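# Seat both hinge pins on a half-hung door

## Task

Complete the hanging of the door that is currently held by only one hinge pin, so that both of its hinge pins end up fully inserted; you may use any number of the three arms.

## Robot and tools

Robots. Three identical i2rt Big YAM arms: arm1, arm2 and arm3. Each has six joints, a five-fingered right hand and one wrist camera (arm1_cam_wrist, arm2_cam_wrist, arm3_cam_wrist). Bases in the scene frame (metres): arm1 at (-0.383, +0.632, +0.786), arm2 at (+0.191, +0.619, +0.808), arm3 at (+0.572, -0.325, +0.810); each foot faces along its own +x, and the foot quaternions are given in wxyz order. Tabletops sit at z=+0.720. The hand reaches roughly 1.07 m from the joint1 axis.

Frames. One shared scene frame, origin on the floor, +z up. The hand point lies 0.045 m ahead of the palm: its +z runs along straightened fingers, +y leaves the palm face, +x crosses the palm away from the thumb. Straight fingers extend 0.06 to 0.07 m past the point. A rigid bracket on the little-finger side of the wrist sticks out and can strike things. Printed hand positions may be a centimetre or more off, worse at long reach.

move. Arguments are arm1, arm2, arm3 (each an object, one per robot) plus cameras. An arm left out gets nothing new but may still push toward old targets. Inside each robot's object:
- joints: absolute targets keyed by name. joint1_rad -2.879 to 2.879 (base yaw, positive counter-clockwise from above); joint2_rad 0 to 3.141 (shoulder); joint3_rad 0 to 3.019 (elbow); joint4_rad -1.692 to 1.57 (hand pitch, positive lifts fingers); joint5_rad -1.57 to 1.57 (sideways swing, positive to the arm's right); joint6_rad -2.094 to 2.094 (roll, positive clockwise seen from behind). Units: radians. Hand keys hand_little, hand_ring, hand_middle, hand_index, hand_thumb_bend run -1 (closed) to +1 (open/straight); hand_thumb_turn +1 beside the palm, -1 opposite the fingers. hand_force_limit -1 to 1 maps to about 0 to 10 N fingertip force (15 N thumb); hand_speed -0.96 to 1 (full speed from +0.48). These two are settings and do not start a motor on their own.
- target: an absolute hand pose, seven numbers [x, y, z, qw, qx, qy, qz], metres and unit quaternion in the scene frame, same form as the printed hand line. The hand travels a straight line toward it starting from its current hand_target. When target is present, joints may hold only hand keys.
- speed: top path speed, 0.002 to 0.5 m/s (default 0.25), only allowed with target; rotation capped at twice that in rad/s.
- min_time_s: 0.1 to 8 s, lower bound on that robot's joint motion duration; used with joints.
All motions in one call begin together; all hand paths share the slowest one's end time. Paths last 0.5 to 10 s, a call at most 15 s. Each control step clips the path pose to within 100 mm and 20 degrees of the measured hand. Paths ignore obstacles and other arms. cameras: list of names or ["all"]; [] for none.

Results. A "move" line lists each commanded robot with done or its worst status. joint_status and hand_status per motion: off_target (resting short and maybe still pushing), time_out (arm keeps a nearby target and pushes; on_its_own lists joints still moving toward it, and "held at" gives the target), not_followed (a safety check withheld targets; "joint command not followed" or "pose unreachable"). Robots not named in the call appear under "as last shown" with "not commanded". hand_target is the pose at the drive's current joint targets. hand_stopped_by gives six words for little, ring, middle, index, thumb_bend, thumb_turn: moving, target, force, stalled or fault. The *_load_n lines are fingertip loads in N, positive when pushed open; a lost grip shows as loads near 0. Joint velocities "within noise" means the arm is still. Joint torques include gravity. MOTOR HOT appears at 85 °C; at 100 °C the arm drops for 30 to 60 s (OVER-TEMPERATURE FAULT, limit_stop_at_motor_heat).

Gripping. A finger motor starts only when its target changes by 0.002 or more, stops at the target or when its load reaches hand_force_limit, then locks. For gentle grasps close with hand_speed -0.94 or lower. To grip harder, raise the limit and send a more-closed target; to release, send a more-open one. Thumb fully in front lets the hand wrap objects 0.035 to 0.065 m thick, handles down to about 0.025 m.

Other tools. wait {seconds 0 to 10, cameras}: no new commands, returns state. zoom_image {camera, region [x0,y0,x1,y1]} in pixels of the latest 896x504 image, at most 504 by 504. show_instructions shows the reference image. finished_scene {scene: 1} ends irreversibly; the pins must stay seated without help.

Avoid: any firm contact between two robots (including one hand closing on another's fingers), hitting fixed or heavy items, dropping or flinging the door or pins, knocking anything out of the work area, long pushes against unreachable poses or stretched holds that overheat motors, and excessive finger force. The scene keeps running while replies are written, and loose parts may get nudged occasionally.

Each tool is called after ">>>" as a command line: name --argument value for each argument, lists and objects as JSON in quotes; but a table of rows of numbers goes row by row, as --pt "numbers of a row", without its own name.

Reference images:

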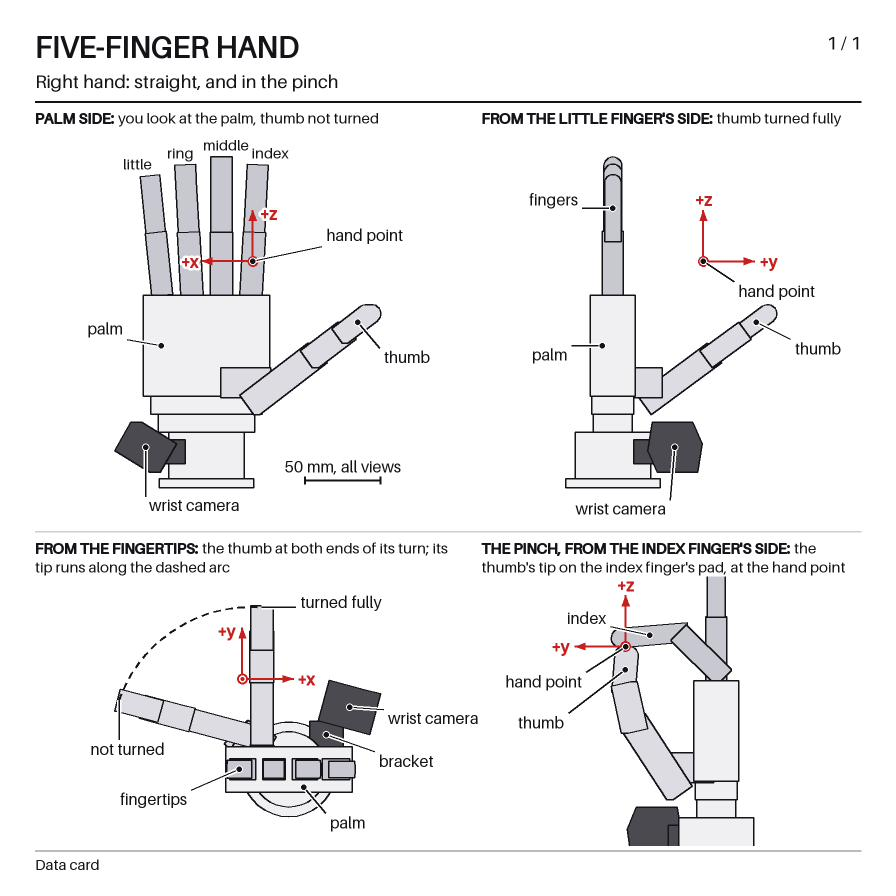

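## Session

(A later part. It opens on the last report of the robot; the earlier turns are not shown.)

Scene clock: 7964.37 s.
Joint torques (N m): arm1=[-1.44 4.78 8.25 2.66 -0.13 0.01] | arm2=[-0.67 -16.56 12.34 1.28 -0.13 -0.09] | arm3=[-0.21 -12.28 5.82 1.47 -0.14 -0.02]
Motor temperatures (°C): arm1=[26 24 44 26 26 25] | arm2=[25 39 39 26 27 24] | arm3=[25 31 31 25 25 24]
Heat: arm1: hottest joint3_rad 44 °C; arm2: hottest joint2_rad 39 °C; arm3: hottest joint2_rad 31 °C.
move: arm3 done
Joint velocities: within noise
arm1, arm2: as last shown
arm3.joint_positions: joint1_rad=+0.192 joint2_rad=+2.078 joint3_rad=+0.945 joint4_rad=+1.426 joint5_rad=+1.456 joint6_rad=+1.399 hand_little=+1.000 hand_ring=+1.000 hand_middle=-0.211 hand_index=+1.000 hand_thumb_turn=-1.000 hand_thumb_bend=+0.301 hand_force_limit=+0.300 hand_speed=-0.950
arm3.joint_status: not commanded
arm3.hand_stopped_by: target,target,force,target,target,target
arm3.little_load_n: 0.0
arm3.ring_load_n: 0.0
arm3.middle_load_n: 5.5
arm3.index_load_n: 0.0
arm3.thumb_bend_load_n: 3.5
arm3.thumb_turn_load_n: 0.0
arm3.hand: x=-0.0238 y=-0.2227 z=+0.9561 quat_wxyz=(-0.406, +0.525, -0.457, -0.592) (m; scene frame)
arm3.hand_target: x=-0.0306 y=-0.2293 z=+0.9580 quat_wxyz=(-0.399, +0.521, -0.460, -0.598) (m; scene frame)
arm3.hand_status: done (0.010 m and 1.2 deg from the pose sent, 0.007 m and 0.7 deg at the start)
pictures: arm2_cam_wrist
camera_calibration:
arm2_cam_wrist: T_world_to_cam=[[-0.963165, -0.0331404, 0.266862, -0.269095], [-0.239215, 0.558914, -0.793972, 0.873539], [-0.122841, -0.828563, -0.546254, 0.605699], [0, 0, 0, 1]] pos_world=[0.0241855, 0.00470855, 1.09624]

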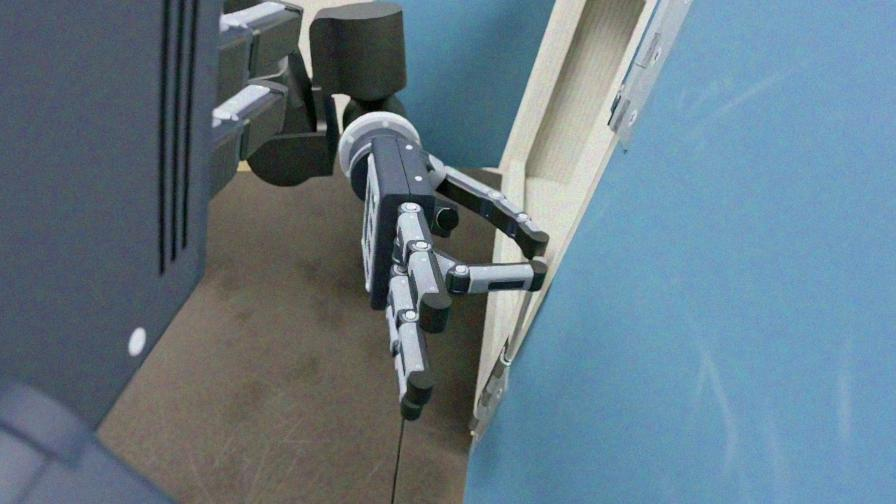

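>>> move --cameras '["arm2_cam_wrist", "arm3_cam_wrist"]'

>>> zoom_image --camera "arm3_cam_wrist" --region '[480, 0, 680, 230]'

>>> zoom_image --camera "arm2_cam_wrist" --region '[470, 240, 570, 380]'

Scene clock: 7978.87 s.
Joint torques (N m): arm1=[-1.44 4.84 8.28 2.66 -0.13 0.01] | arm2=[-0.56 -16.56 12.33 1.28 -0.13 -0.09] | arm3=[-0.21 -12.22 5.81 1.46 -0.14 0]
Motor temperatures (°C): arm1=[26 24 44 26 26 25] | arm2=[25 39 40 26 27 24] | arm3=[25 31 31 25 25 24]
Heat: arm1: hottest joint3_rad 44 °C; arm2: hottest joint3_rad 40 °C; arm3: hottest joint2_rad 31 °C.
Joint velocities: within noise
arm1.joint_positions: joint1_rad=+0.341 joint2_rad=+0.633 joint3_rad=+1.483 joint4_rad=-1.120 joint5_rad=+0.125 joint6_rad=-1.102 hand_little=+1.000 hand_ring=+1.000 hand_middle=+1.000 hand_index=+1.000 hand_thumb_turn=+1.000 hand_thumb_bend=+1.000 hand_force_limit=+0.000 hand_speed=-0.800
arm1.joint_status: not commanded
arm1.hand_stopped_by: target,target,target,target,target,target
arm1.little_load_n: 0.0
arm1.ring_load_n: 0.0
arm1.middle_load_n: 0.0
arm1.index_load_n: 0.0
arm1.thumb_bend_load_n: 0.0
arm1.thumb_turn_load_n: 0.0
arm1.hand: x=-0.3319 y=+0.3842 z=+1.3607 quat_wxyz=(+0.238, +0.532, -0.590, +0.559) (m; scene frame)
arm1.hand_target: x=-0.3302 y=+0.3853 z=+1.3736 quat_wxyz=(+0.239, +0.526, -0.580, +0.574) (m; scene frame)
arm1.hand_status: not commanded
arm2.joint_positions: joint1_rad=-0.090 joint2_rad=+1.705 joint3_rad=+1.103 joint4_rad=+0.552 joint5_rad=-0.237 joint6_rad=-1.574 hand_little=+1.000 hand_ring=+1.000 hand_middle=+1.000 hand_index=+1.000 hand_thumb_turn=+1.000 hand_thumb_bend=+1.000 hand_force_limit=+0.000 hand_speed=+0.300
arm2.joint_status: not commanded
arm2.hand_stopped_by: target,target,target,target,target,target
arm2.little_load_n: 0.0
arm2.ring_load_n: 0.0
arm2.middle_load_n: 0.0
arm2.index_load_n: 0.0
arm2.thumb_bend_load_n: 0.0
arm2.thumb_turn_load_n: 0.0
arm2.hand: x=+0.0111 y=-0.0911 z=+1.0368 quat_wxyz=(+0.478, +0.511, -0.516, +0.494) (m; scene frame)
arm2.hand_target: x=+0.0005 y=-0.0977 z=+1.0750 quat_wxyz=(+0.500, +0.500, -0.500, +0.500) (m; scene frame)
arm2.hand_status: not commanded
arm3.joint_positions: joint1_rad=+0.192 joint2_rad=+2.078 joint3_rad=+0.945 joint4_rad=+1.426 joint5_rad=+1.456 joint6_rad=+1.399 hand_little=+1.000 hand_ring=+1.000 hand_middle=-0.211 hand_index=+1.000 hand_thumb_turn=-1.000 hand_thumb_bend=+0.301 hand_force_limit=+0.300 hand_speed=-0.950
arm3.joint_status: not commanded
arm3.hand_stopped_by: target,target,force,target,target,target
arm3.little_load_n: 0.0
arm3.ring_load_n: 0.0
arm3.middle_load_n: 5.5
arm3.index_load_n: 0.0
arm3.thumb_bend_load_n: 3.5
arm3.thumb_turn_load_n: 0.0
arm3.hand: x=-0.0238 y=-0.2227 z=+0.9561 quat_wxyz=(-0.406, +0.525, -0.457, -0.592) (m; scene frame)
arm3.hand_target: x=-0.0306 y=-0.2293 z=+0.9580 quat_wxyz=(-0.399, +0.521, -0.460, -0.598) (m; scene frame)
arm3.hand_status: done (0.010 m and 1.2 deg from the pose sent, 0.007 m and 0.7 deg at the start)
pictures: arm2_cam_wrist, arm3_cam_wrist
camera_calibration:
arm2_cam_wrist: T_world_to_cam=[[-0.963165, -0.0331404, 0.266862, -0.269095], [-0.239215, 0.558914, -0.793972, 0.873539], [-0.122841, -0.828563, -0.546254, 0.605699], [0, 0, 0, 1]] pos_world=[0.0241855, 0.00470855, 1.09624]
arm3_cam_wrist: T_world_to_cam=[[-0.963364, -0.21844, -0.155608, 0.0802772], [-0.0158673, -0.532762, 0.846116, -0.928282], [-0.267728, 0.817587, 0.509777, -0.199904], [0, 0, 0, 1]] pos_world=[0.00908667, -0.313578, 0.899833]

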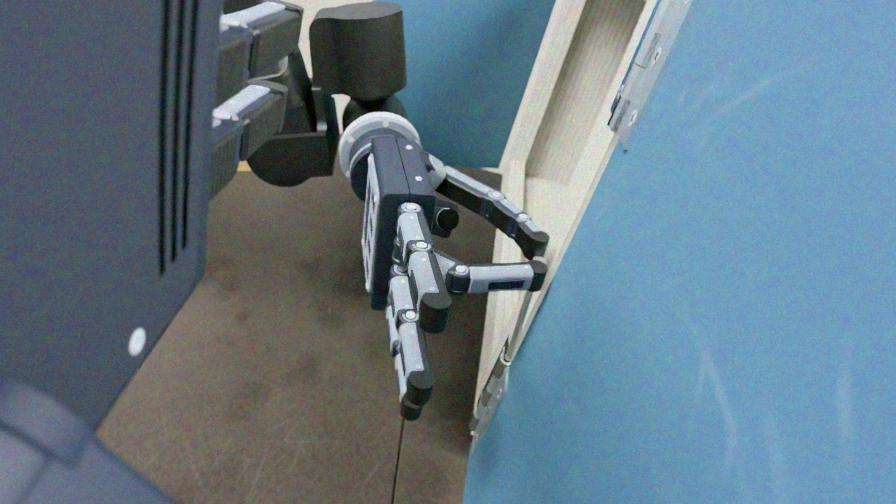

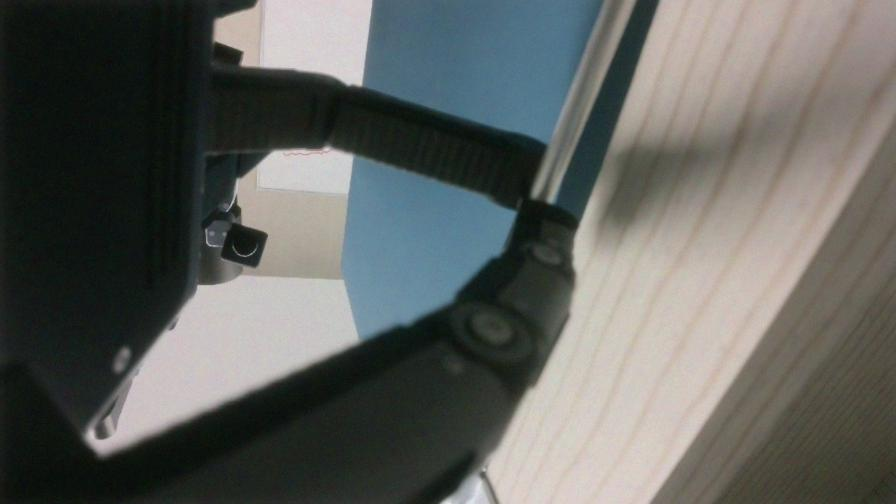

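Scaled by 2.191.

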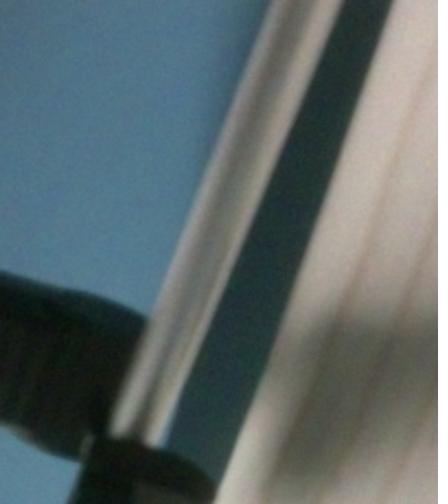

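Scaled by 3.600.

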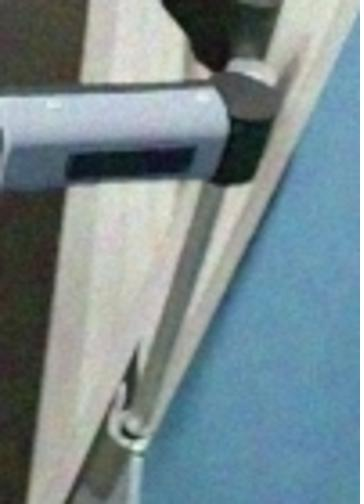

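>>> move --arm3 '{"joints": {"joint1_rad": 0.1815, "joint5_rad": 1.467}, "min_time_s": 1.5}' --cameras '["arm2_cam_wrist"]'

>>> zoom_image --camera "arm2_cam_wrist" --region '[480, 320, 540, 380]'

Scene clock: 8008.40 s.
Joint torques (N m): arm1=[-1.44 4.89 8.25 2.66 -0.12 0] | arm2=[-0.73 -16.56 12.33 1.28 -0.13 -0.09] | arm3=[-1.73 -12.28 5.82 1.44 -0.14 -0.01]
Motor temperatures (°C): arm1=[26 24 44 26 26 25] | arm2=[25 39 40 26 27 24] | arm3=[25 31 31 25 25 24]
Heat: arm1: hottest joint3_rad 44 °C; arm2: hottest joint3_rad 40 °C; arm3: hottest joint2_rad 31 °C.
move: arm3 done
Joint velocities: within noise
arm1, arm2: as last shown
arm1.ring_load_n: -0.5
arm1.thumb_bend_load_n: 0.5
arm3.joint_positions: joint1_rad=+0.192 joint2_rad=+2.078 joint3_rad=+0.945 joint4_rad=+1.426 joint5_rad=+1.465 joint6_rad=+1.399 hand_little=+1.000 hand_ring=+1.000 hand_middle=-0.211 hand_index=+1.000 hand_thumb_turn=-1.000 hand_thumb_bend=+0.301 hand_force_limit=+0.300 hand_speed=-0.950
arm3.joint_status: all done
arm3.hand_stopped_by: target,target,force,target,target,target
arm3.little_load_n: 0.0
arm3.ring_load_n: 0.0
arm3.middle_load_n: 5.5
arm3.index_load_n: 0.0
arm3.thumb_bend_load_n: 3.5
arm3.thumb_turn_load_n: 0.0
arm3.hand: x=-0.0223 y=-0.2213 z=+0.9556 quat_wxyz=(-0.408, +0.523, -0.460, -0.590) (m; scene frame)
arm3.hand_target: x=-0.0270 y=-0.2158 z=+0.9575 quat_wxyz=(-0.407, +0.515, -0.468, -0.592) (m; scene frame)
arm3.hand_status: not commanded
pictures: arm2_cam_wrist
camera_calibration:
arm2_cam_wrist: T_world_to_cam=[[-0.963165, -0.0331404, 0.266862, -0.269095], [-0.239215, 0.558914, -0.793972, 0.873539], [-0.122841, -0.828563, -0.546254, 0.605699], [0, 0, 0, 1]] pos_world=[0.0241855, 0.00470855, 1.09624]

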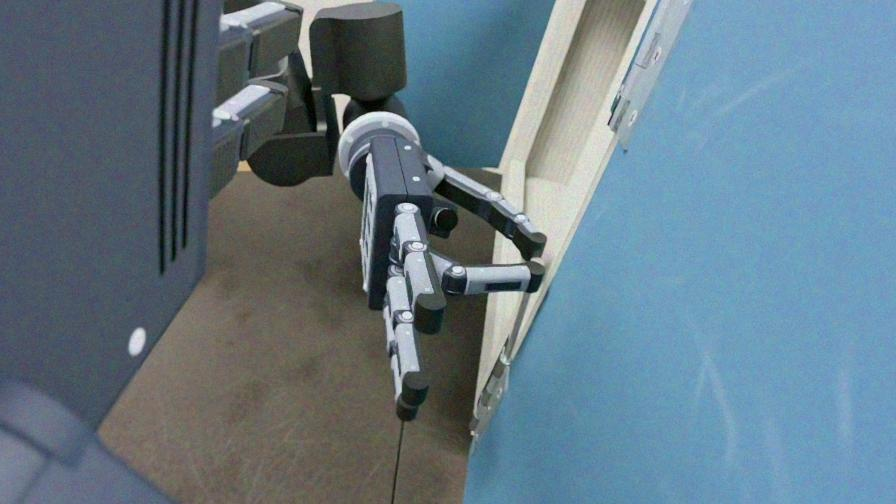

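Scaled by 8.400.

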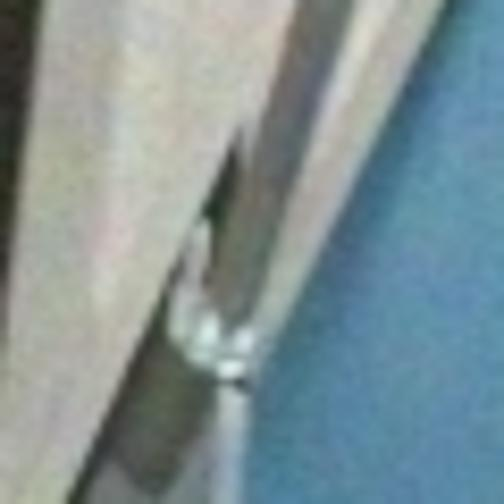

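>>> move --arm3 '{"joints": {"joint2_rad": 2.084}, "min_time_s": 1.5}' --cameras '["arm2_cam_wrist"]'

>>> zoom_image --camera "arm2_cam_wrist" --region '[480, 320, 540, 380]'

Scene clock: 8022.17 s.
Joint torques (N m): arm1=[-1.49 4.84 8.27 2.65 -0.12 0.01] | arm2=[-0.56 -16.56 12.33 1.26 -0.14 -0.09] | arm3=[-1.73 -12.81 5.81 1.46 -0.14 0]
Motor temperatures (°C): arm1=[26 24 44 26 26 25] | arm2=[25 39 40 26 27 24] | arm3=[25 31 31 25 25 24]
Heat: arm1: hottest joint3_rad 44 °C; arm2: hottest joint3_rad 40 °C; arm3: hottest joint2_rad 31 °C.
move: arm3 done
Joint velocities: within noise
arm1, arm2: as last shown
arm1.thumb_bend_load_n: 0.0
arm3.joint_positions: joint1_rad=+0.192 joint2_rad=+2.078 joint3_rad=+0.945 joint4_rad=+1.426 joint5_rad=+1.465 joint6_rad=+1.399 hand_little=+1.000 hand_ring=+1.000 hand_middle=-0.211 hand_index=+1.000 hand_thumb_turn=-1.000 hand_thumb_bend=+0.301 hand_force_limit=+0.300 hand_speed=-0.950
arm3.joint_status: all done
arm3.hand_stopped_by: target,target,force,target,target,target
arm3.little_load_n: 0.0
arm3.ring_load_n: 0.0
arm3.middle_load_n: 6.0
arm3.index_load_n: 0.0
arm3.thumb_bend_load_n: 3.5
arm3.thumb_turn_load_n: 0.0
arm3.hand: x=-0.0223 y=-0.2213 z=+0.9556 quat_wxyz=(-0.408, +0.523, -0.460, -0.590) (m; scene frame)
arm3.hand_target: x=-0.0269 y=-0.2158 z=+0.9614 quat_wxyz=(-0.405, +0.513, -0.470, -0.593) (m; scene frame)
arm3.hand_status: not commanded
pictures: arm2_cam_wrist
camera_calibration:
arm2_cam_wrist: T_world_to_cam=[[-0.963165, -0.0331404, 0.266862, -0.269095], [-0.239215, 0.558914, -0.793972, 0.873539], [-0.122841, -0.828563, -0.546254, 0.605699], [0, 0, 0, 1]] pos_world=[0.0241855, 0.00470855, 1.09624]

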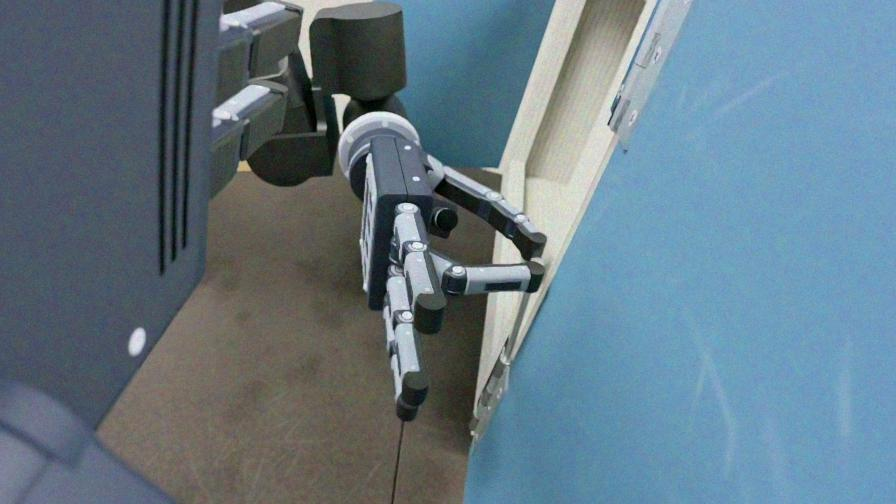

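Scaled by 8.400.

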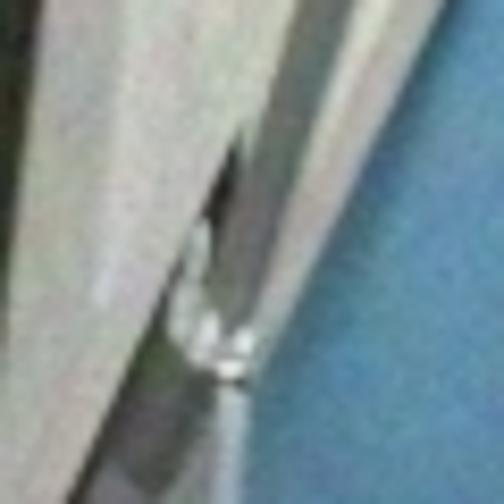

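>>> move --arm3 '{"joints": {"joint2_rad": 2.099}, "min_time_s": 1.5}' --cameras '["arm2_cam_wrist"]'

>>> zoom_image --camera "arm2_cam_wrist" --region '[480, 320, 540, 380]'

Scene clock: 8033.17 s.
Joint torques (N m): arm1=[-1.44 4.89 8.27 2.65 -0.12 0] | arm2=[-0.67 -16.56 12.34 1.28 -0.13 -0.09] | arm3=[-1.73 -11.69 5.81 1.46 -0.14 0]
Motor temperatures (°C): arm1=[26 24 44 26 26 25] | arm2=[25 39 40 26 27 24] | arm3=[25 31 31 25 25 24]
Heat: arm1: hottest joint3_rad 44 °C; arm2: hottest joint3_rad 40 °C; arm3: hottest joint2_rad 31 °C.
move: arm3 done
Joint velocities: within noise
arm1, arm2: as last shown
arm1.ring_load_n: 0.0
arm3.joint_positions: joint1_rad=+0.192 joint2_rad=+2.078 joint3_rad=+0.945 joint4_rad=+1.426 joint5_rad=+1.465 joint6_rad=+1.399 hand_little=+1.000 hand_ring=+1.000 hand_middle=-0.211 hand_index=+1.000 hand_thumb_turn=-1.000 hand_thumb_bend=+0.301 hand_force_limit=+0.300 hand_speed=-0.950
arm3.joint_status: all done
arm3.hand_stopped_by: target,target,force,target,target,target
arm3.little_load_n: 0.0
arm3.ring_load_n: 0.5
arm3.middle_load_n: 6.0
arm3.index_load_n: 0.0
arm3.thumb_bend_load_n: 4.0
arm3.thumb_turn_load_n: 0.0
arm3.hand: x=-0.0223 y=-0.2213 z=+0.9556 quat_wxyz=(-0.408, +0.523, -0.460, -0.590) (m; scene frame)
arm3.hand_target: x=-0.0271 y=-0.2158 z=+0.9531 quat_wxyz=(-0.409, +0.517, -0.466, -0.590) (m; scene frame)
arm3.hand_status: not commanded
pictures: arm2_cam_wrist
camera_calibration:
arm2_cam_wrist: T_world_to_cam=[[-0.963165, -0.0331404, 0.266862, -0.269095], [-0.239215, 0.558914, -0.793972, 0.873539], [-0.122841, -0.828563, -0.546254, 0.605699], [0, 0, 0, 1]] pos_world=[0.0241855, 0.00470855, 1.09624]

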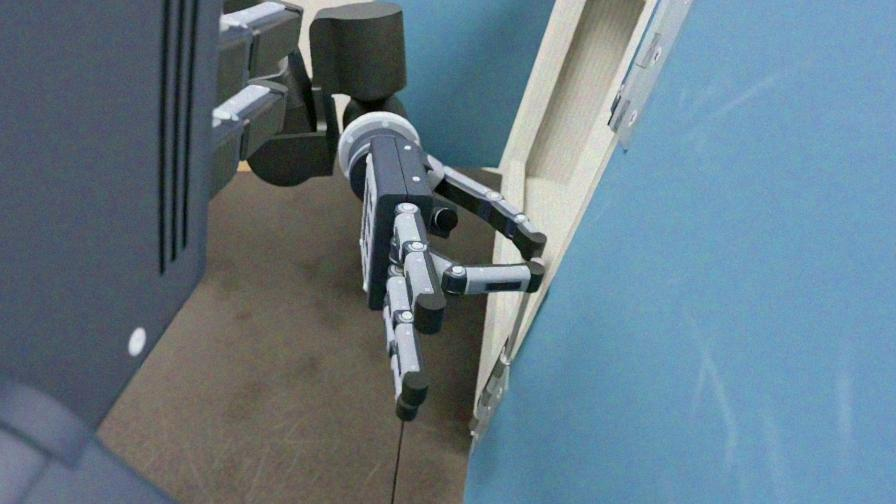

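Scaled by 8.400.

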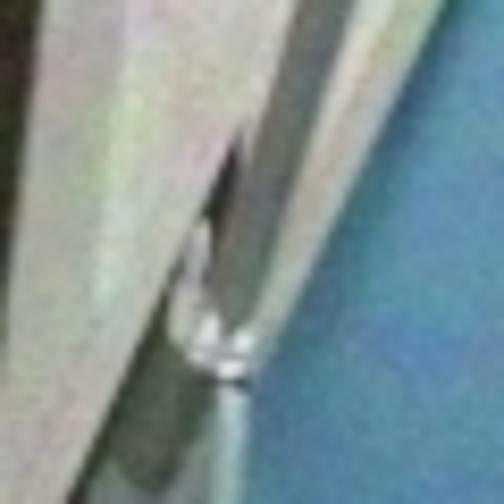

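>>> move --arm3 '{"joints": {"joint2_rad": 2.105}, "min_time_s": 1.5}' --cameras '["arm2_cam_wrist"]'

>>> zoom_image --camera "arm2_cam_wrist" --region '[480, 320, 540, 380]'

Scene clock: 8045.20 s.
Joint torques (N m): arm1=[-1.38 4.84 8.25 2.66 -0.13 0.01] | arm2=[-0.67 -16.62 12.36 1.28 -0.13 -0.08] | arm3=[-1.67 -11.58 5.79 1.46 -0.14 0]
Motor temperatures (°C): arm1=[26 24 44 26 26 25] | arm2=[25 39 40 26 27 24] | arm3=[25 31 31 25 25 24]
Heat: arm1: hottest joint3_rad 44 °C; arm2: hottest joint3_rad 40 °C; arm3: hottest joint2_rad 31 °C.
move: arm3 done
Joint velocities: within noise
arm1, arm2: as last shown
arm3.joint_positions: joint1_rad=+0.192 joint2_rad=+2.082 joint3_rad=+0.945 joint4_rad=+1.426 joint5_rad=+1.465 joint6_rad=+1.399 hand_little=+1.000 hand_ring=+1.000 hand_middle=-0.211 hand_index=+1.000 hand_thumb_turn=-1.000 hand_thumb_bend=+0.301 hand_force_limit=+0.300 hand_speed=-0.950
arm3.joint_status: all done
arm3.hand_stopped_by: target,target,force,target,target,target
arm3.little_load_n: 0.0
arm3.ring_load_n: 0.0
arm3.middle_load_n: 6.0
arm3.index_load_n: 0.0
arm3.thumb_bend_load_n: 3.5
arm3.thumb_turn_load_n: 0.0
arm3.hand: x=-0.0223 y=-0.2213 z=+0.9533 quat_wxyz=(-0.409, +0.524, -0.459, -0.589) (m; scene frame)
arm3.hand_target: x=-0.0272 y=-0.2158 z=+0.9497 quat_wxyz=(-0.411, +0.519, -0.465, -0.588) (m; scene frame)
arm3.hand_status: not commanded
pictures: arm2_cam_wrist
camera_calibration:
arm2_cam_wrist: T_world_to_cam=[[-0.963165, -0.0331404, 0.266862, -0.269095], [-0.239215, 0.558914, -0.793972, 0.873539], [-0.122841, -0.828563, -0.546254, 0.605699], [0, 0, 0, 1]] pos_world=[0.0241855, 0.00470855, 1.09624]

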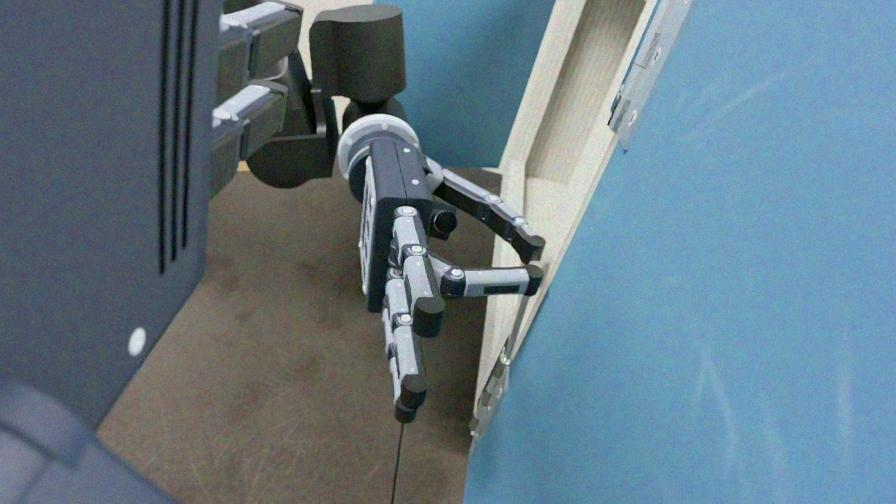

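Scaled by 8.400.

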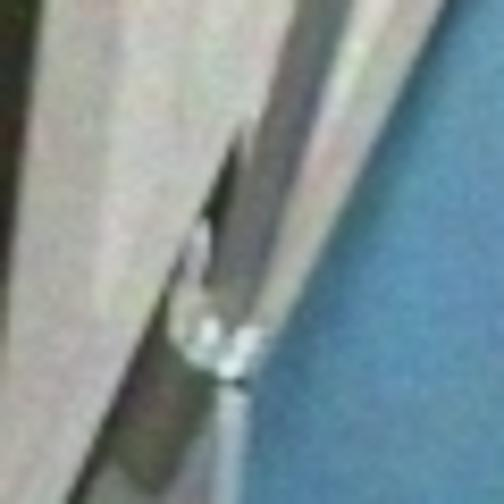

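>>> move --cameras '["arm2_cam_wrist", "arm3_cam_wrist"]'

>>> zoom_image --camera "arm2_cam_wrist" --region '[470, 240, 570, 380]'

>>> zoom_image --camera "arm3_cam_wrist" --region '[480, 0, 680, 230]'

Scene clock: 8053.67 s.
Joint torques (N m): arm1=[-1.44 4.84 8.27 2.65 -0.12 0.01] | arm2=[-0.62 -16.56 12.34 1.28 -0.13 -0.09] | arm3=[-1.67 -11.58 5.78 1.46 -0.13 0]
Motor temperatures (°C): arm1=[26 24 44 26 26 25] | arm2=[25 39 40 26 27 24] | arm3=[25 31 31 25 25 24]
Heat: arm1: hottest joint3_rad 44 °C; arm2: hottest joint3_rad 40 °C; arm3: hottest joint2_rad 31 °C.
Joint velocities: within noise
arm1.joint_positions: joint1_rad=+0.341 joint2_rad=+0.633 joint3_rad=+1.483 joint4_rad=-1.120 joint5_rad=+0.125 joint6_rad=-1.102 hand_little=+1.000 hand_ring=+1.000 hand_middle=+1.000 hand_index=+1.000 hand_thumb_turn=+1.000 hand_thumb_bend=+1.000 hand_force_limit=+0.000 hand_speed=-0.800
arm1.joint_status: not commanded
arm1.hand_stopped_by: target,target,target,target,target,target
arm1.little_load_n: 0.0
arm1.ring_load_n: 0.0
arm1.middle_load_n: 0.0
arm1.index_load_n: 0.0
arm1.thumb_bend_load_n: 0.0
arm1.thumb_turn_load_n: 0.0
arm1.hand: x=-0.3319 y=+0.3842 z=+1.3607 quat_wxyz=(+0.238, +0.532, -0.590, +0.559) (m; scene frame)
arm1.hand_target: x=-0.3302 y=+0.3853 z=+1.3736 quat_wxyz=(+0.239, +0.526, -0.580, +0.574) (m; scene frame)
arm1.hand_status: not commanded
arm2.joint_positions: joint1_rad=-0.090 joint2_rad=+1.705 joint3_rad=+1.103 joint4_rad=+0.552 joint5_rad=-0.237 joint6_rad=-1.574 hand_little=+1.000 hand_ring=+1.000 hand_middle=+1.000 hand_index=+1.000 hand_thumb_turn=+1.000 hand_thumb_bend=+1.000 hand_force_limit=+0.000 hand_speed=+0.300
arm2.joint_status: not commanded
arm2.hand_stopped_by: target,target,target,target,target,target
arm2.little_load_n: 0.0
arm2.ring_load_n: 0.0
arm2.middle_load_n: 0.0
arm2.index_load_n: 0.0
arm2.thumb_bend_load_n: 0.0
arm2.thumb_turn_load_n: 0.0
arm2.hand: x=+0.0111 y=-0.0911 z=+1.0368 quat_wxyz=(+0.478, +0.511, -0.516, +0.494) (m; scene frame)
arm2.hand_target: x=+0.0005 y=-0.0977 z=+1.0750 quat_wxyz=(+0.500, +0.500, -0.500, +0.500) (m; scene frame)
arm2.hand_status: not commanded
arm3.joint_positions: joint1_rad=+0.192 joint2_rad=+2.082 joint3_rad=+0.945 joint4_rad=+1.426 joint5_rad=+1.465 joint6_rad=+1.399 hand_little=+1.000 hand_ring=+1.000 hand_middle=-0.211 hand_index=+1.000 hand_thumb_turn=-1.000 hand_thumb_bend=+0.301 hand_force_limit=+0.300 hand_speed=-0.950
arm3.joint_status: all done
arm3.hand_stopped_by: target,target,force,target,target,target
arm3.little_load_n: 0.0
arm3.ring_load_n: 0.0
arm3.middle_load_n: 5.5
arm3.index_load_n: 0.0
arm3.thumb_bend_load_n: 3.5
arm3.thumb_turn_load_n: 0.0
arm3.hand: x=-0.0223 y=-0.2213 z=+0.9533 quat_wxyz=(-0.409, +0.524, -0.459, -0.589) (m; scene frame)
arm3.hand_target: x=-0.0272 y=-0.2158 z=+0.9497 quat_wxyz=(-0.411, +0.519, -0.465, -0.588) (m; scene frame)
arm3.hand_status: not commanded
pictures: arm2_cam_wrist, arm3_cam_wrist
camera_calibration:
arm2_cam_wrist: T_world_to_cam=[[-0.963165, -0.0331404, 0.266862, -0.269095], [-0.239215, 0.558914, -0.793972, 0.873539], [-0.122841, -0.828563, -0.546254, 0.605699], [0, 0, 0, 1]] pos_world=[0.0241855, 0.00470855, 1.09624]
arm3_cam_wrist: T_world_to_cam=[[-0.964635, -0.209824, -0.159538, 0.0872182], [-0.024556, -0.531086, 0.846962, -0.925856], [-0.262441, 0.820927, 0.507152, -0.19591], [0, 0, 0, 1]] pos_world=[0.00998372, -0.312581, 0.897435]

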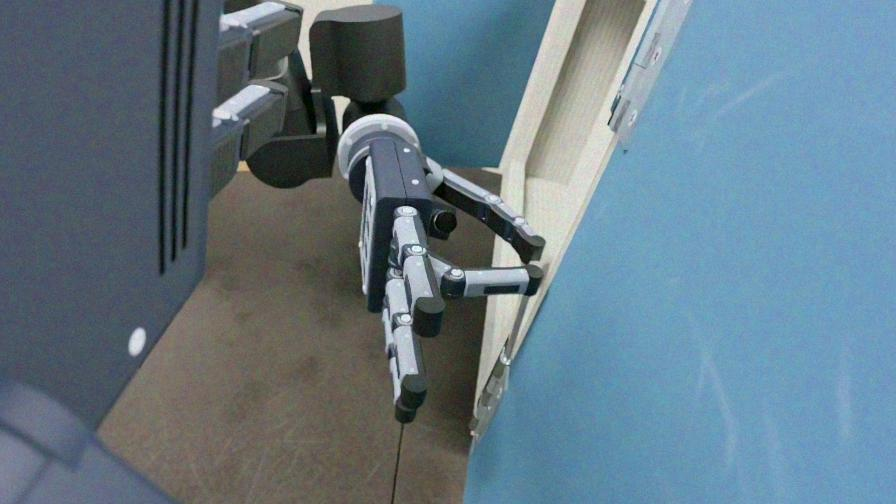

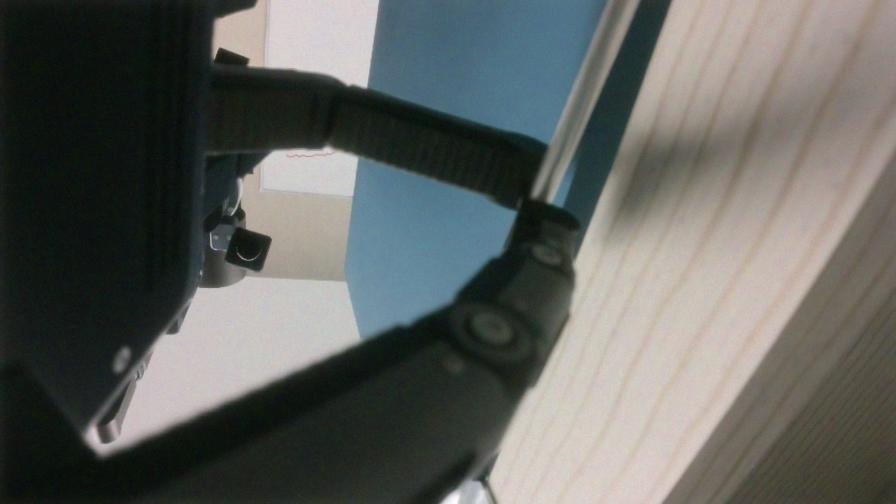

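Scaled by 3.600.

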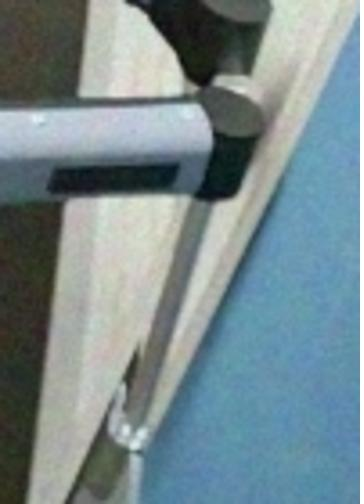

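Scaled by 2.191.

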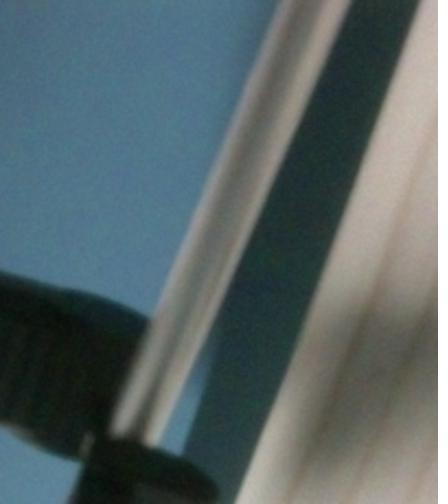

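>>> move --arm3 '{"joints": {"joint2_rad": 2.110}, "min_time_s": 1.5}' --cameras '["arm2_cam_wrist", "arm3_cam_wrist"]'

>>> zoom_image --camera "arm2_cam_wrist" --region '[470, 240, 570, 380]'

>>> zoom_image --camera "arm3_cam_wrist" --region '[480, 0, 680, 230]'

Scene clock: 8077.73 s.
Joint torques (N m): arm1=[-1.49 4.84 8.25 2.66 -0.12 0.01] | arm2=[-0.62 -16.5 12.33 1.24 -0.13 -0.09] | arm3=[-1.73 -11.28 5.76 1.44 -0.13 0]
Motor temperatures (°C): arm1=[26 24 44 26 26 25] | arm2=[25 39 40 26 27 24] | arm3=[25 31 31 25 25 24]
Heat: arm1: hottest joint3_rad 44 °C; arm2: hottest joint3_rad 40 °C; arm3: hottest joint2_rad 31 °C.
move: arm3 done
Joint velocities: within noise
arm1, arm2: as last shown
arm2.thumb_turn_load_n: 0.5
arm3.joint_positions: joint1_rad=+0.192 joint2_rad=+2.083 joint3_rad=+0.945 joint4_rad=+1.426 joint5_rad=+1.465 joint6_rad=+1.399 hand_little=+1.000 hand_ring=+1.000 hand_middle=-0.211 hand_index=+1.000 hand_thumb_turn=-1.000 hand_thumb_bend=+0.301 hand_force_limit=+0.300 hand_speed=-0.950
arm3.joint_status: all done
arm3.hand_stopped_by: target,target,force,target,target,target
arm3.little_load_n: 0.0
arm3.ring_load_n: 0.0
arm3.middle_load_n: 6.0
arm3.index_load_n: 0.0
arm3.thumb_bend_load_n: 3.5
arm3.thumb_turn_load_n: 0.5
arm3.hand: x=-0.0223 y=-0.2213 z=+0.9527 quat_wxyz=(-0.410, +0.525, -0.459, -0.588) (m; scene frame)
arm3.hand_target: x=-0.0272 y=-0.2159 z=+0.9469 quat_wxyz=(-0.412, +0.520, -0.463, -0.587) (m; scene frame)
arm3.hand_status: not commanded
pictures: arm2_cam_wrist, arm3_cam_wrist
camera_calibration:
arm2_cam_wrist: T_world_to_cam=[[-0.963165, -0.0331404, 0.266862, -0.269095], [-0.239215, 0.558914, -0.793972, 0.873539], [-0.122841, -0.828563, -0.546254, 0.605699], [0, 0, 0, 1]] pos_world=[0.0241855, 0.00470855, 1.09624]
arm3_cam_wrist: T_world_to_cam=[[-0.96445, -0.209795, -0.160695, 0.0882626], [-0.0255585, -0.531179, 0.846874, -0.925286], [-0.263028, 0.820874, 0.506934, -0.195395], [0, 0, 0, 1]] pos_world=[0.0100817, -0.312581, 0.896836]

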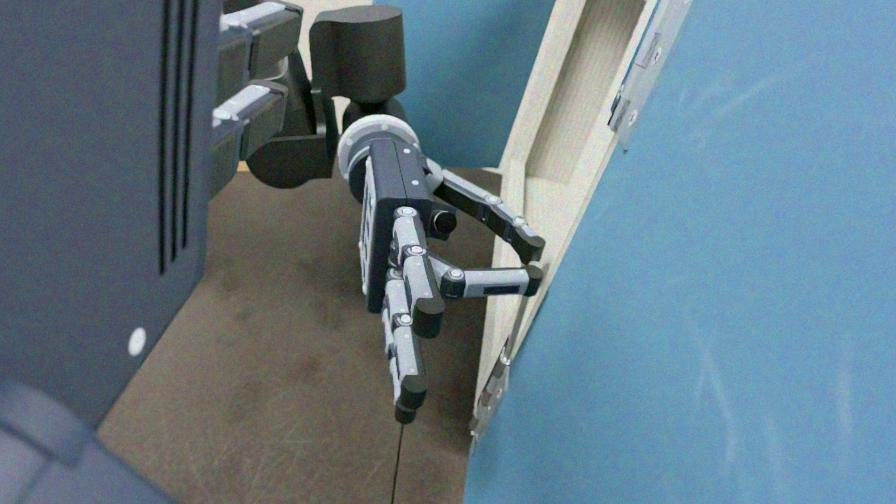

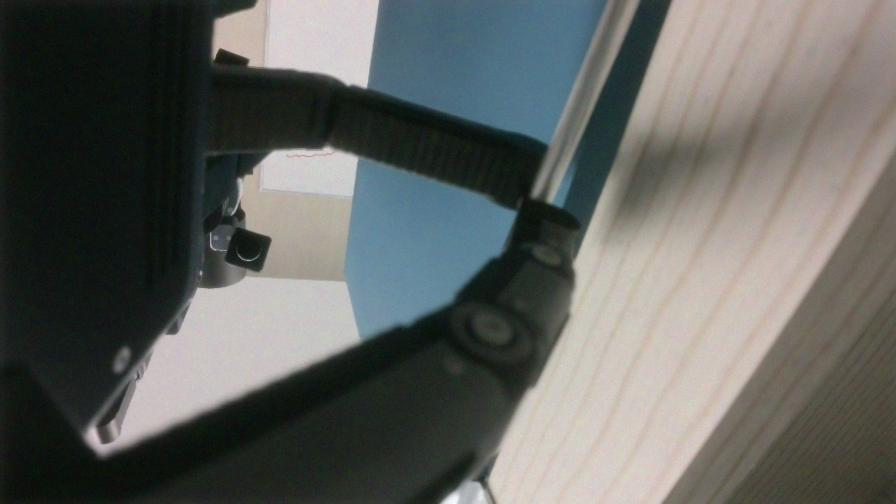

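Scaled by 3.600.

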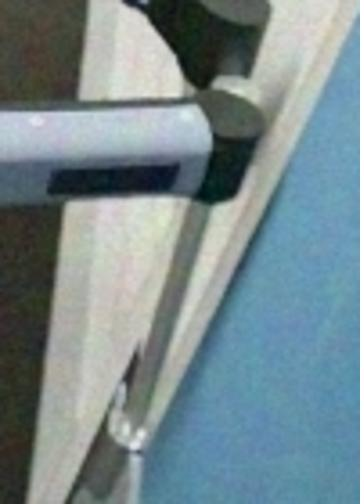

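Scaled by 2.191.

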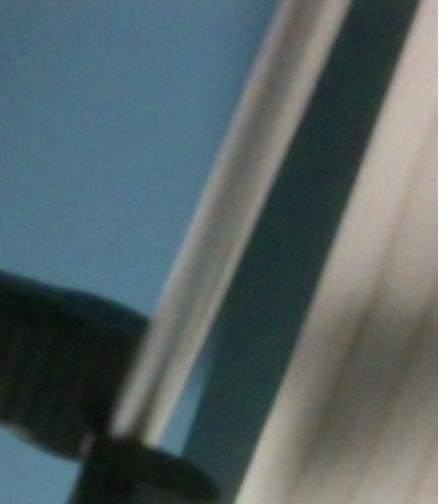

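>>> move --arm3 '{"joints": {"joint5_rad": 1.443, "joint1_rad": 0.1800}, "min_time_s": 1.5}' --cameras '["arm2_cam_wrist", "arm3_cam_wrist"]'

>>> zoom_image --camera "arm2_cam_wrist" --region '[470, 240, 570, 380]'

>>> zoom_image --camera "arm3_cam_wrist" --region '[480, 0, 680, 230]'

Scene clock: 8108.43 s.
Joint torques (N m): arm1=[-1.44 4.84 8.24 2.65 -0.12 0.01] | arm2=[-0.67 -16.56 12.33 1.26 -0.13 -0.09] | arm3=[-1.85 -11.52 5.78 1.46 -0.29 0]
Motor temperatures (°C): arm1=[26 24 44 26 26 25] | arm2=[25 39 40 26 27 24] | arm3=[25 31 31 25 25 24]
Heat: arm1: hottest joint3_rad 44 °C; arm2: hottest joint3_rad 40 °C; arm3: hottest joint2_rad 31 °C.
move: arm3 done
Joint velocities: within noise
arm1, arm2: as last shown
arm2.index_load_n: -0.5
arm2.thumb_turn_load_n: 0.0
arm3.joint_positions: joint1_rad=+0.191 joint2_rad=+2.086 joint3_rad=+0.945 joint4_rad=+1.426 joint5_rad=+1.445 joint6_rad=+1.399 hand_little=+1.000 hand_ring=+1.000 hand_middle=-0.211 hand_index=+1.000 hand_thumb_turn=-1.000 hand_thumb_bend=+0.301 hand_force_limit=+0.300 hand_speed=-0.950
arm3.joint_status: all done
arm3.hand_stopped_by: target,target,force,target,target,target
arm3.little_load_n: 0.0
arm3.ring_load_n: 0.0
arm3.middle_load_n: 6.0
arm3.index_load_n: 0.0
arm3.thumb_bend_load_n: 3.5
arm3.thumb_turn_load_n: -0.5
arm3.hand: x=-0.0256 y=-0.2233 z=+0.9524 quat_wxyz=(-0.406, +0.528, -0.452, -0.593) (m; scene frame)
arm3.hand_target: x=-0.0310 y=-0.2177 z=+0.9481 quat_wxyz=(-0.407, +0.524, -0.456, -0.593) (m; scene frame)
arm3.hand_status: not commanded
pictures: arm2_cam_wrist, arm3_cam_wrist
camera_calibration:
arm2_cam_wrist: T_world_to_cam=[[-0.963165, -0.0331404, 0.266862, -0.269095], [-0.239215, 0.558914, -0.793972, 0.873539], [-0.122841, -0.828563, -0.546254, 0.605699], [0, 0, 0, 1]] pos_world=[0.0241855, 0.00470855, 1.09624]
arm3_cam_wrist: T_world_to_cam=[[-0.960119, -0.226864, -0.163417, 0.0835163], [-0.0168354, -0.536512, 0.843725, -0.924106], [-0.279086, 0.812827, 0.511296, -0.200865], [0, 0, 0, 1]] pos_world=[0.00856934, -0.313579, 0.89604]

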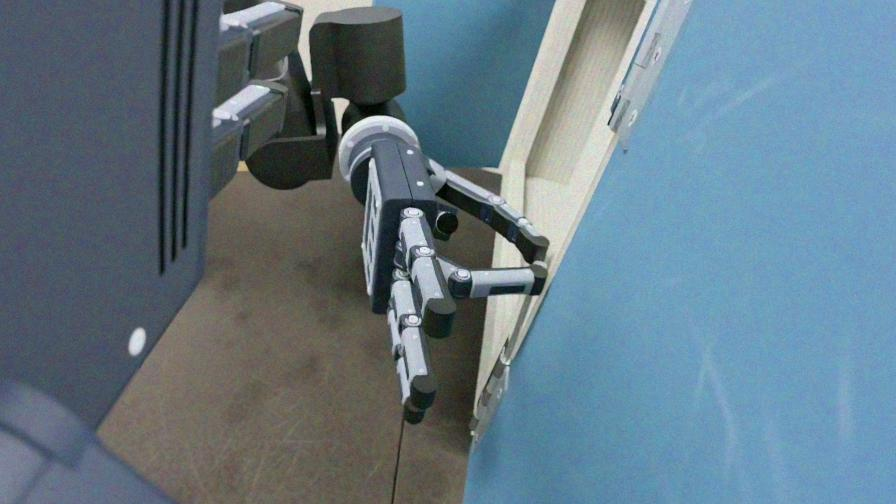

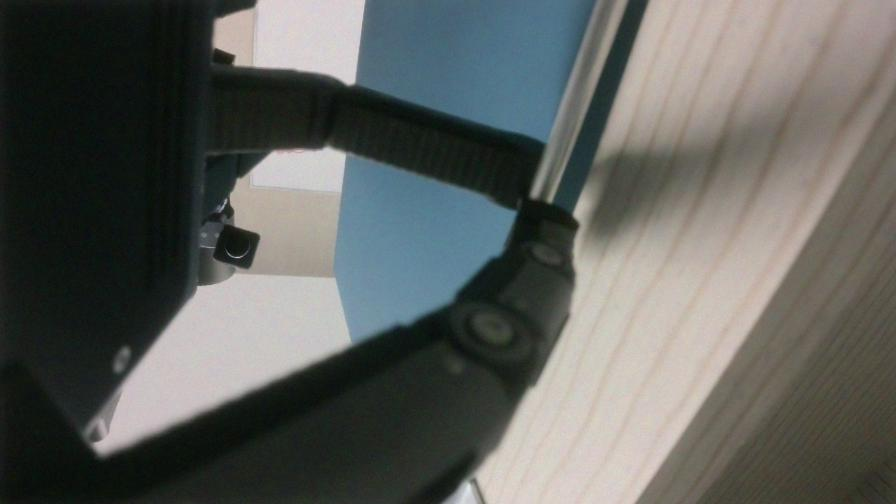

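Scaled by 3.600.

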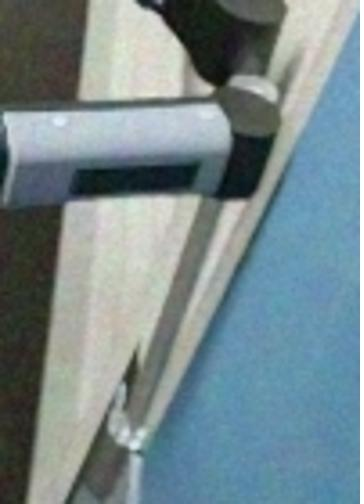

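Scaled by 2.191.

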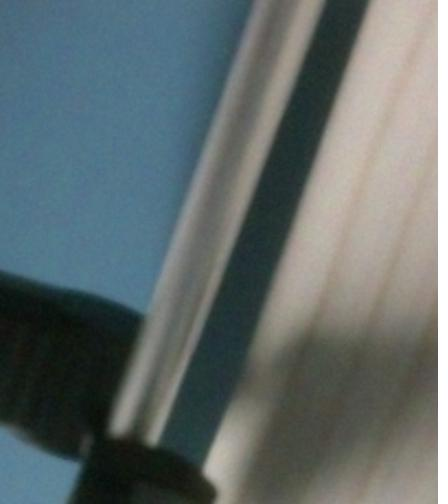

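>>> move --arm3 '{"joints": {"joint2_rad": 2.117}, "min_time_s": 1.5}' --cameras '["arm2_cam_wrist", "arm3_cam_wrist"]'

>>> zoom_image --camera "arm2_cam_wrist" --region '[470, 240, 570, 380]'

>>> zoom_image --camera "arm3_cam_wrist" --region '[480, 0, 680, 230]'

Scene clock: 8120.07 s.
Joint torques (N m): arm1=[-1.44 4.84 8.27 2.66 -0.13 0.01] | arm2=[-0.62 -16.56 12.33 1.28 -0.14 -0.09] | arm3=[-1.73 -11.11 5.78 1.37 -0.26 0]
Motor temperatures (°C): arm1=[26 24 44 26 26 25] | arm2=[25 39 40 26 27 24] | arm3=[25 30 31 25 25 24]
Heat: arm1: hottest joint3_rad 44 °C; arm2: hottest joint3_rad 40 °C; arm3: hottest joint3_rad 31 °C.
move: arm3 done
Joint velocities: within noise
arm1, arm2: as last shown
arm2.index_load_n: 0.0
arm3.joint_positions: joint1_rad=+0.191 joint2_rad=+2.087 joint3_rad=+0.945 joint4_rad=+1.429 joint5_rad=+1.444 joint6_rad=+1.399 hand_little=+1.000 hand_ring=+1.000 hand_middle=-0.211 hand_index=+1.000 hand_thumb_turn=-1.000 hand_thumb_bend=+0.301 hand_force_limit=+0.300 hand_speed=-0.950
arm3.joint_status: all done
arm3.hand_stopped_by: target,target,force,target,target,target
arm3.little_load_n: 0.0
arm3.ring_load_n: 0.0
arm3.middle_load_n: 5.5
arm3.index_load_n: -0.5
arm3.thumb_bend_load_n: 3.5
arm3.thumb_turn_load_n: 0.0
arm3.hand: x=-0.0256 y=-0.2233 z=+0.9518 quat_wxyz=(-0.406, +0.528, -0.452, -0.594) (m; scene frame)
arm3.hand_target: x=-0.0311 y=-0.2177 z=+0.9443 quat_wxyz=(-0.409, +0.525, -0.454, -0.592) (m; scene frame)
arm3.hand_status: not commanded
pictures: arm2_cam_wrist, arm3_cam_wrist
camera_calibration:
arm2_cam_wrist: T_world_to_cam=[[-0.963165, -0.0331404, 0.266862, -0.269095], [-0.239215, 0.558914, -0.793972, 0.873539], [-0.122841, -0.828563, -0.546254, 0.605699], [0, 0, 0, 1]] pos_world=[0.0241855, 0.00470855, 1.09624]
arm3_cam_wrist: T_world_to_cam=[[-0.960083, -0.22756, -0.162655, 0.0824954], [-0.0157618, -0.536567, 0.843711, -0.923666], [-0.27927, 0.812596, 0.511562, -0.200786], [0, 0, 0, 1]] pos_world=[0.00857036, -0.313679, 0.89544]

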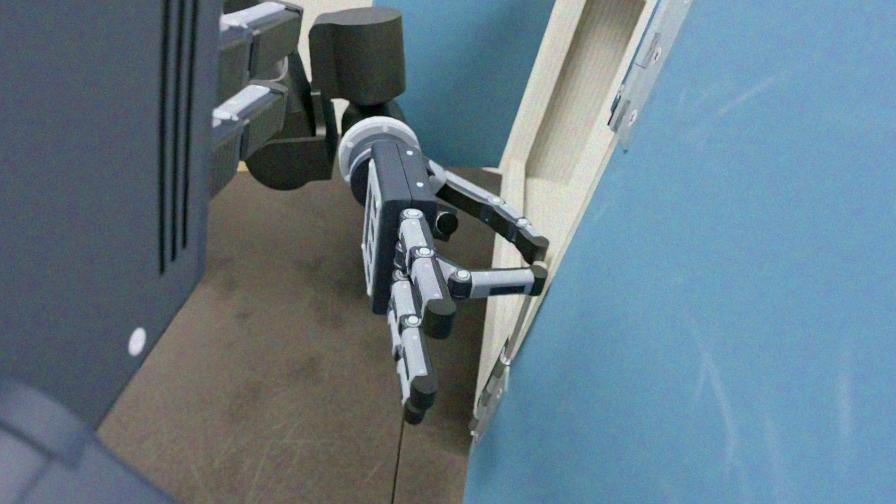

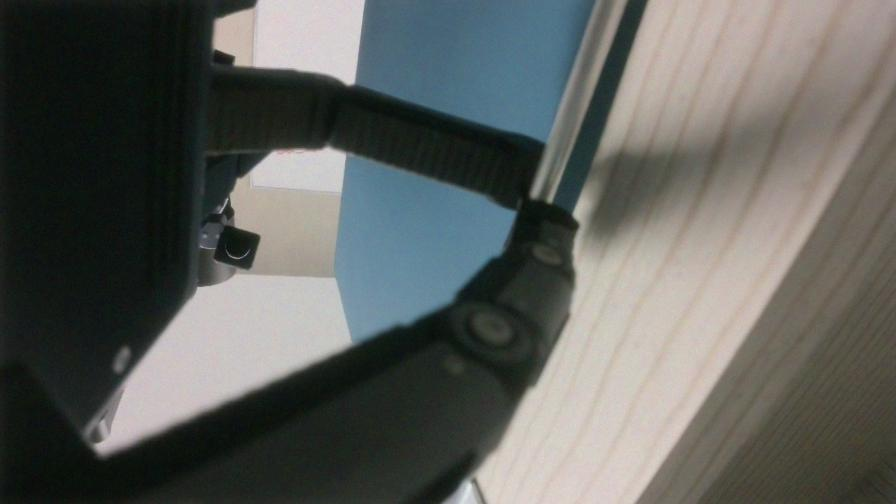

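Scaled by 3.600.

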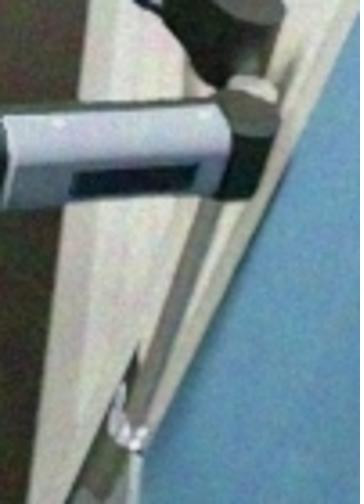

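Scaled by 2.191.

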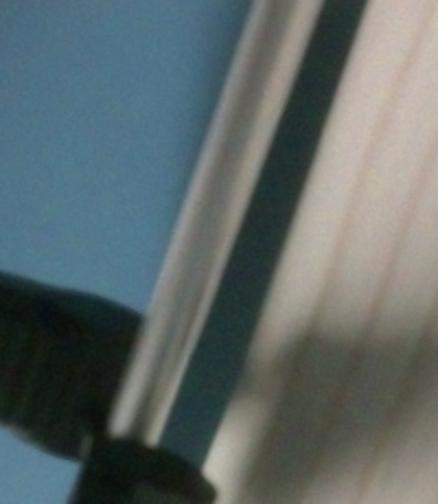

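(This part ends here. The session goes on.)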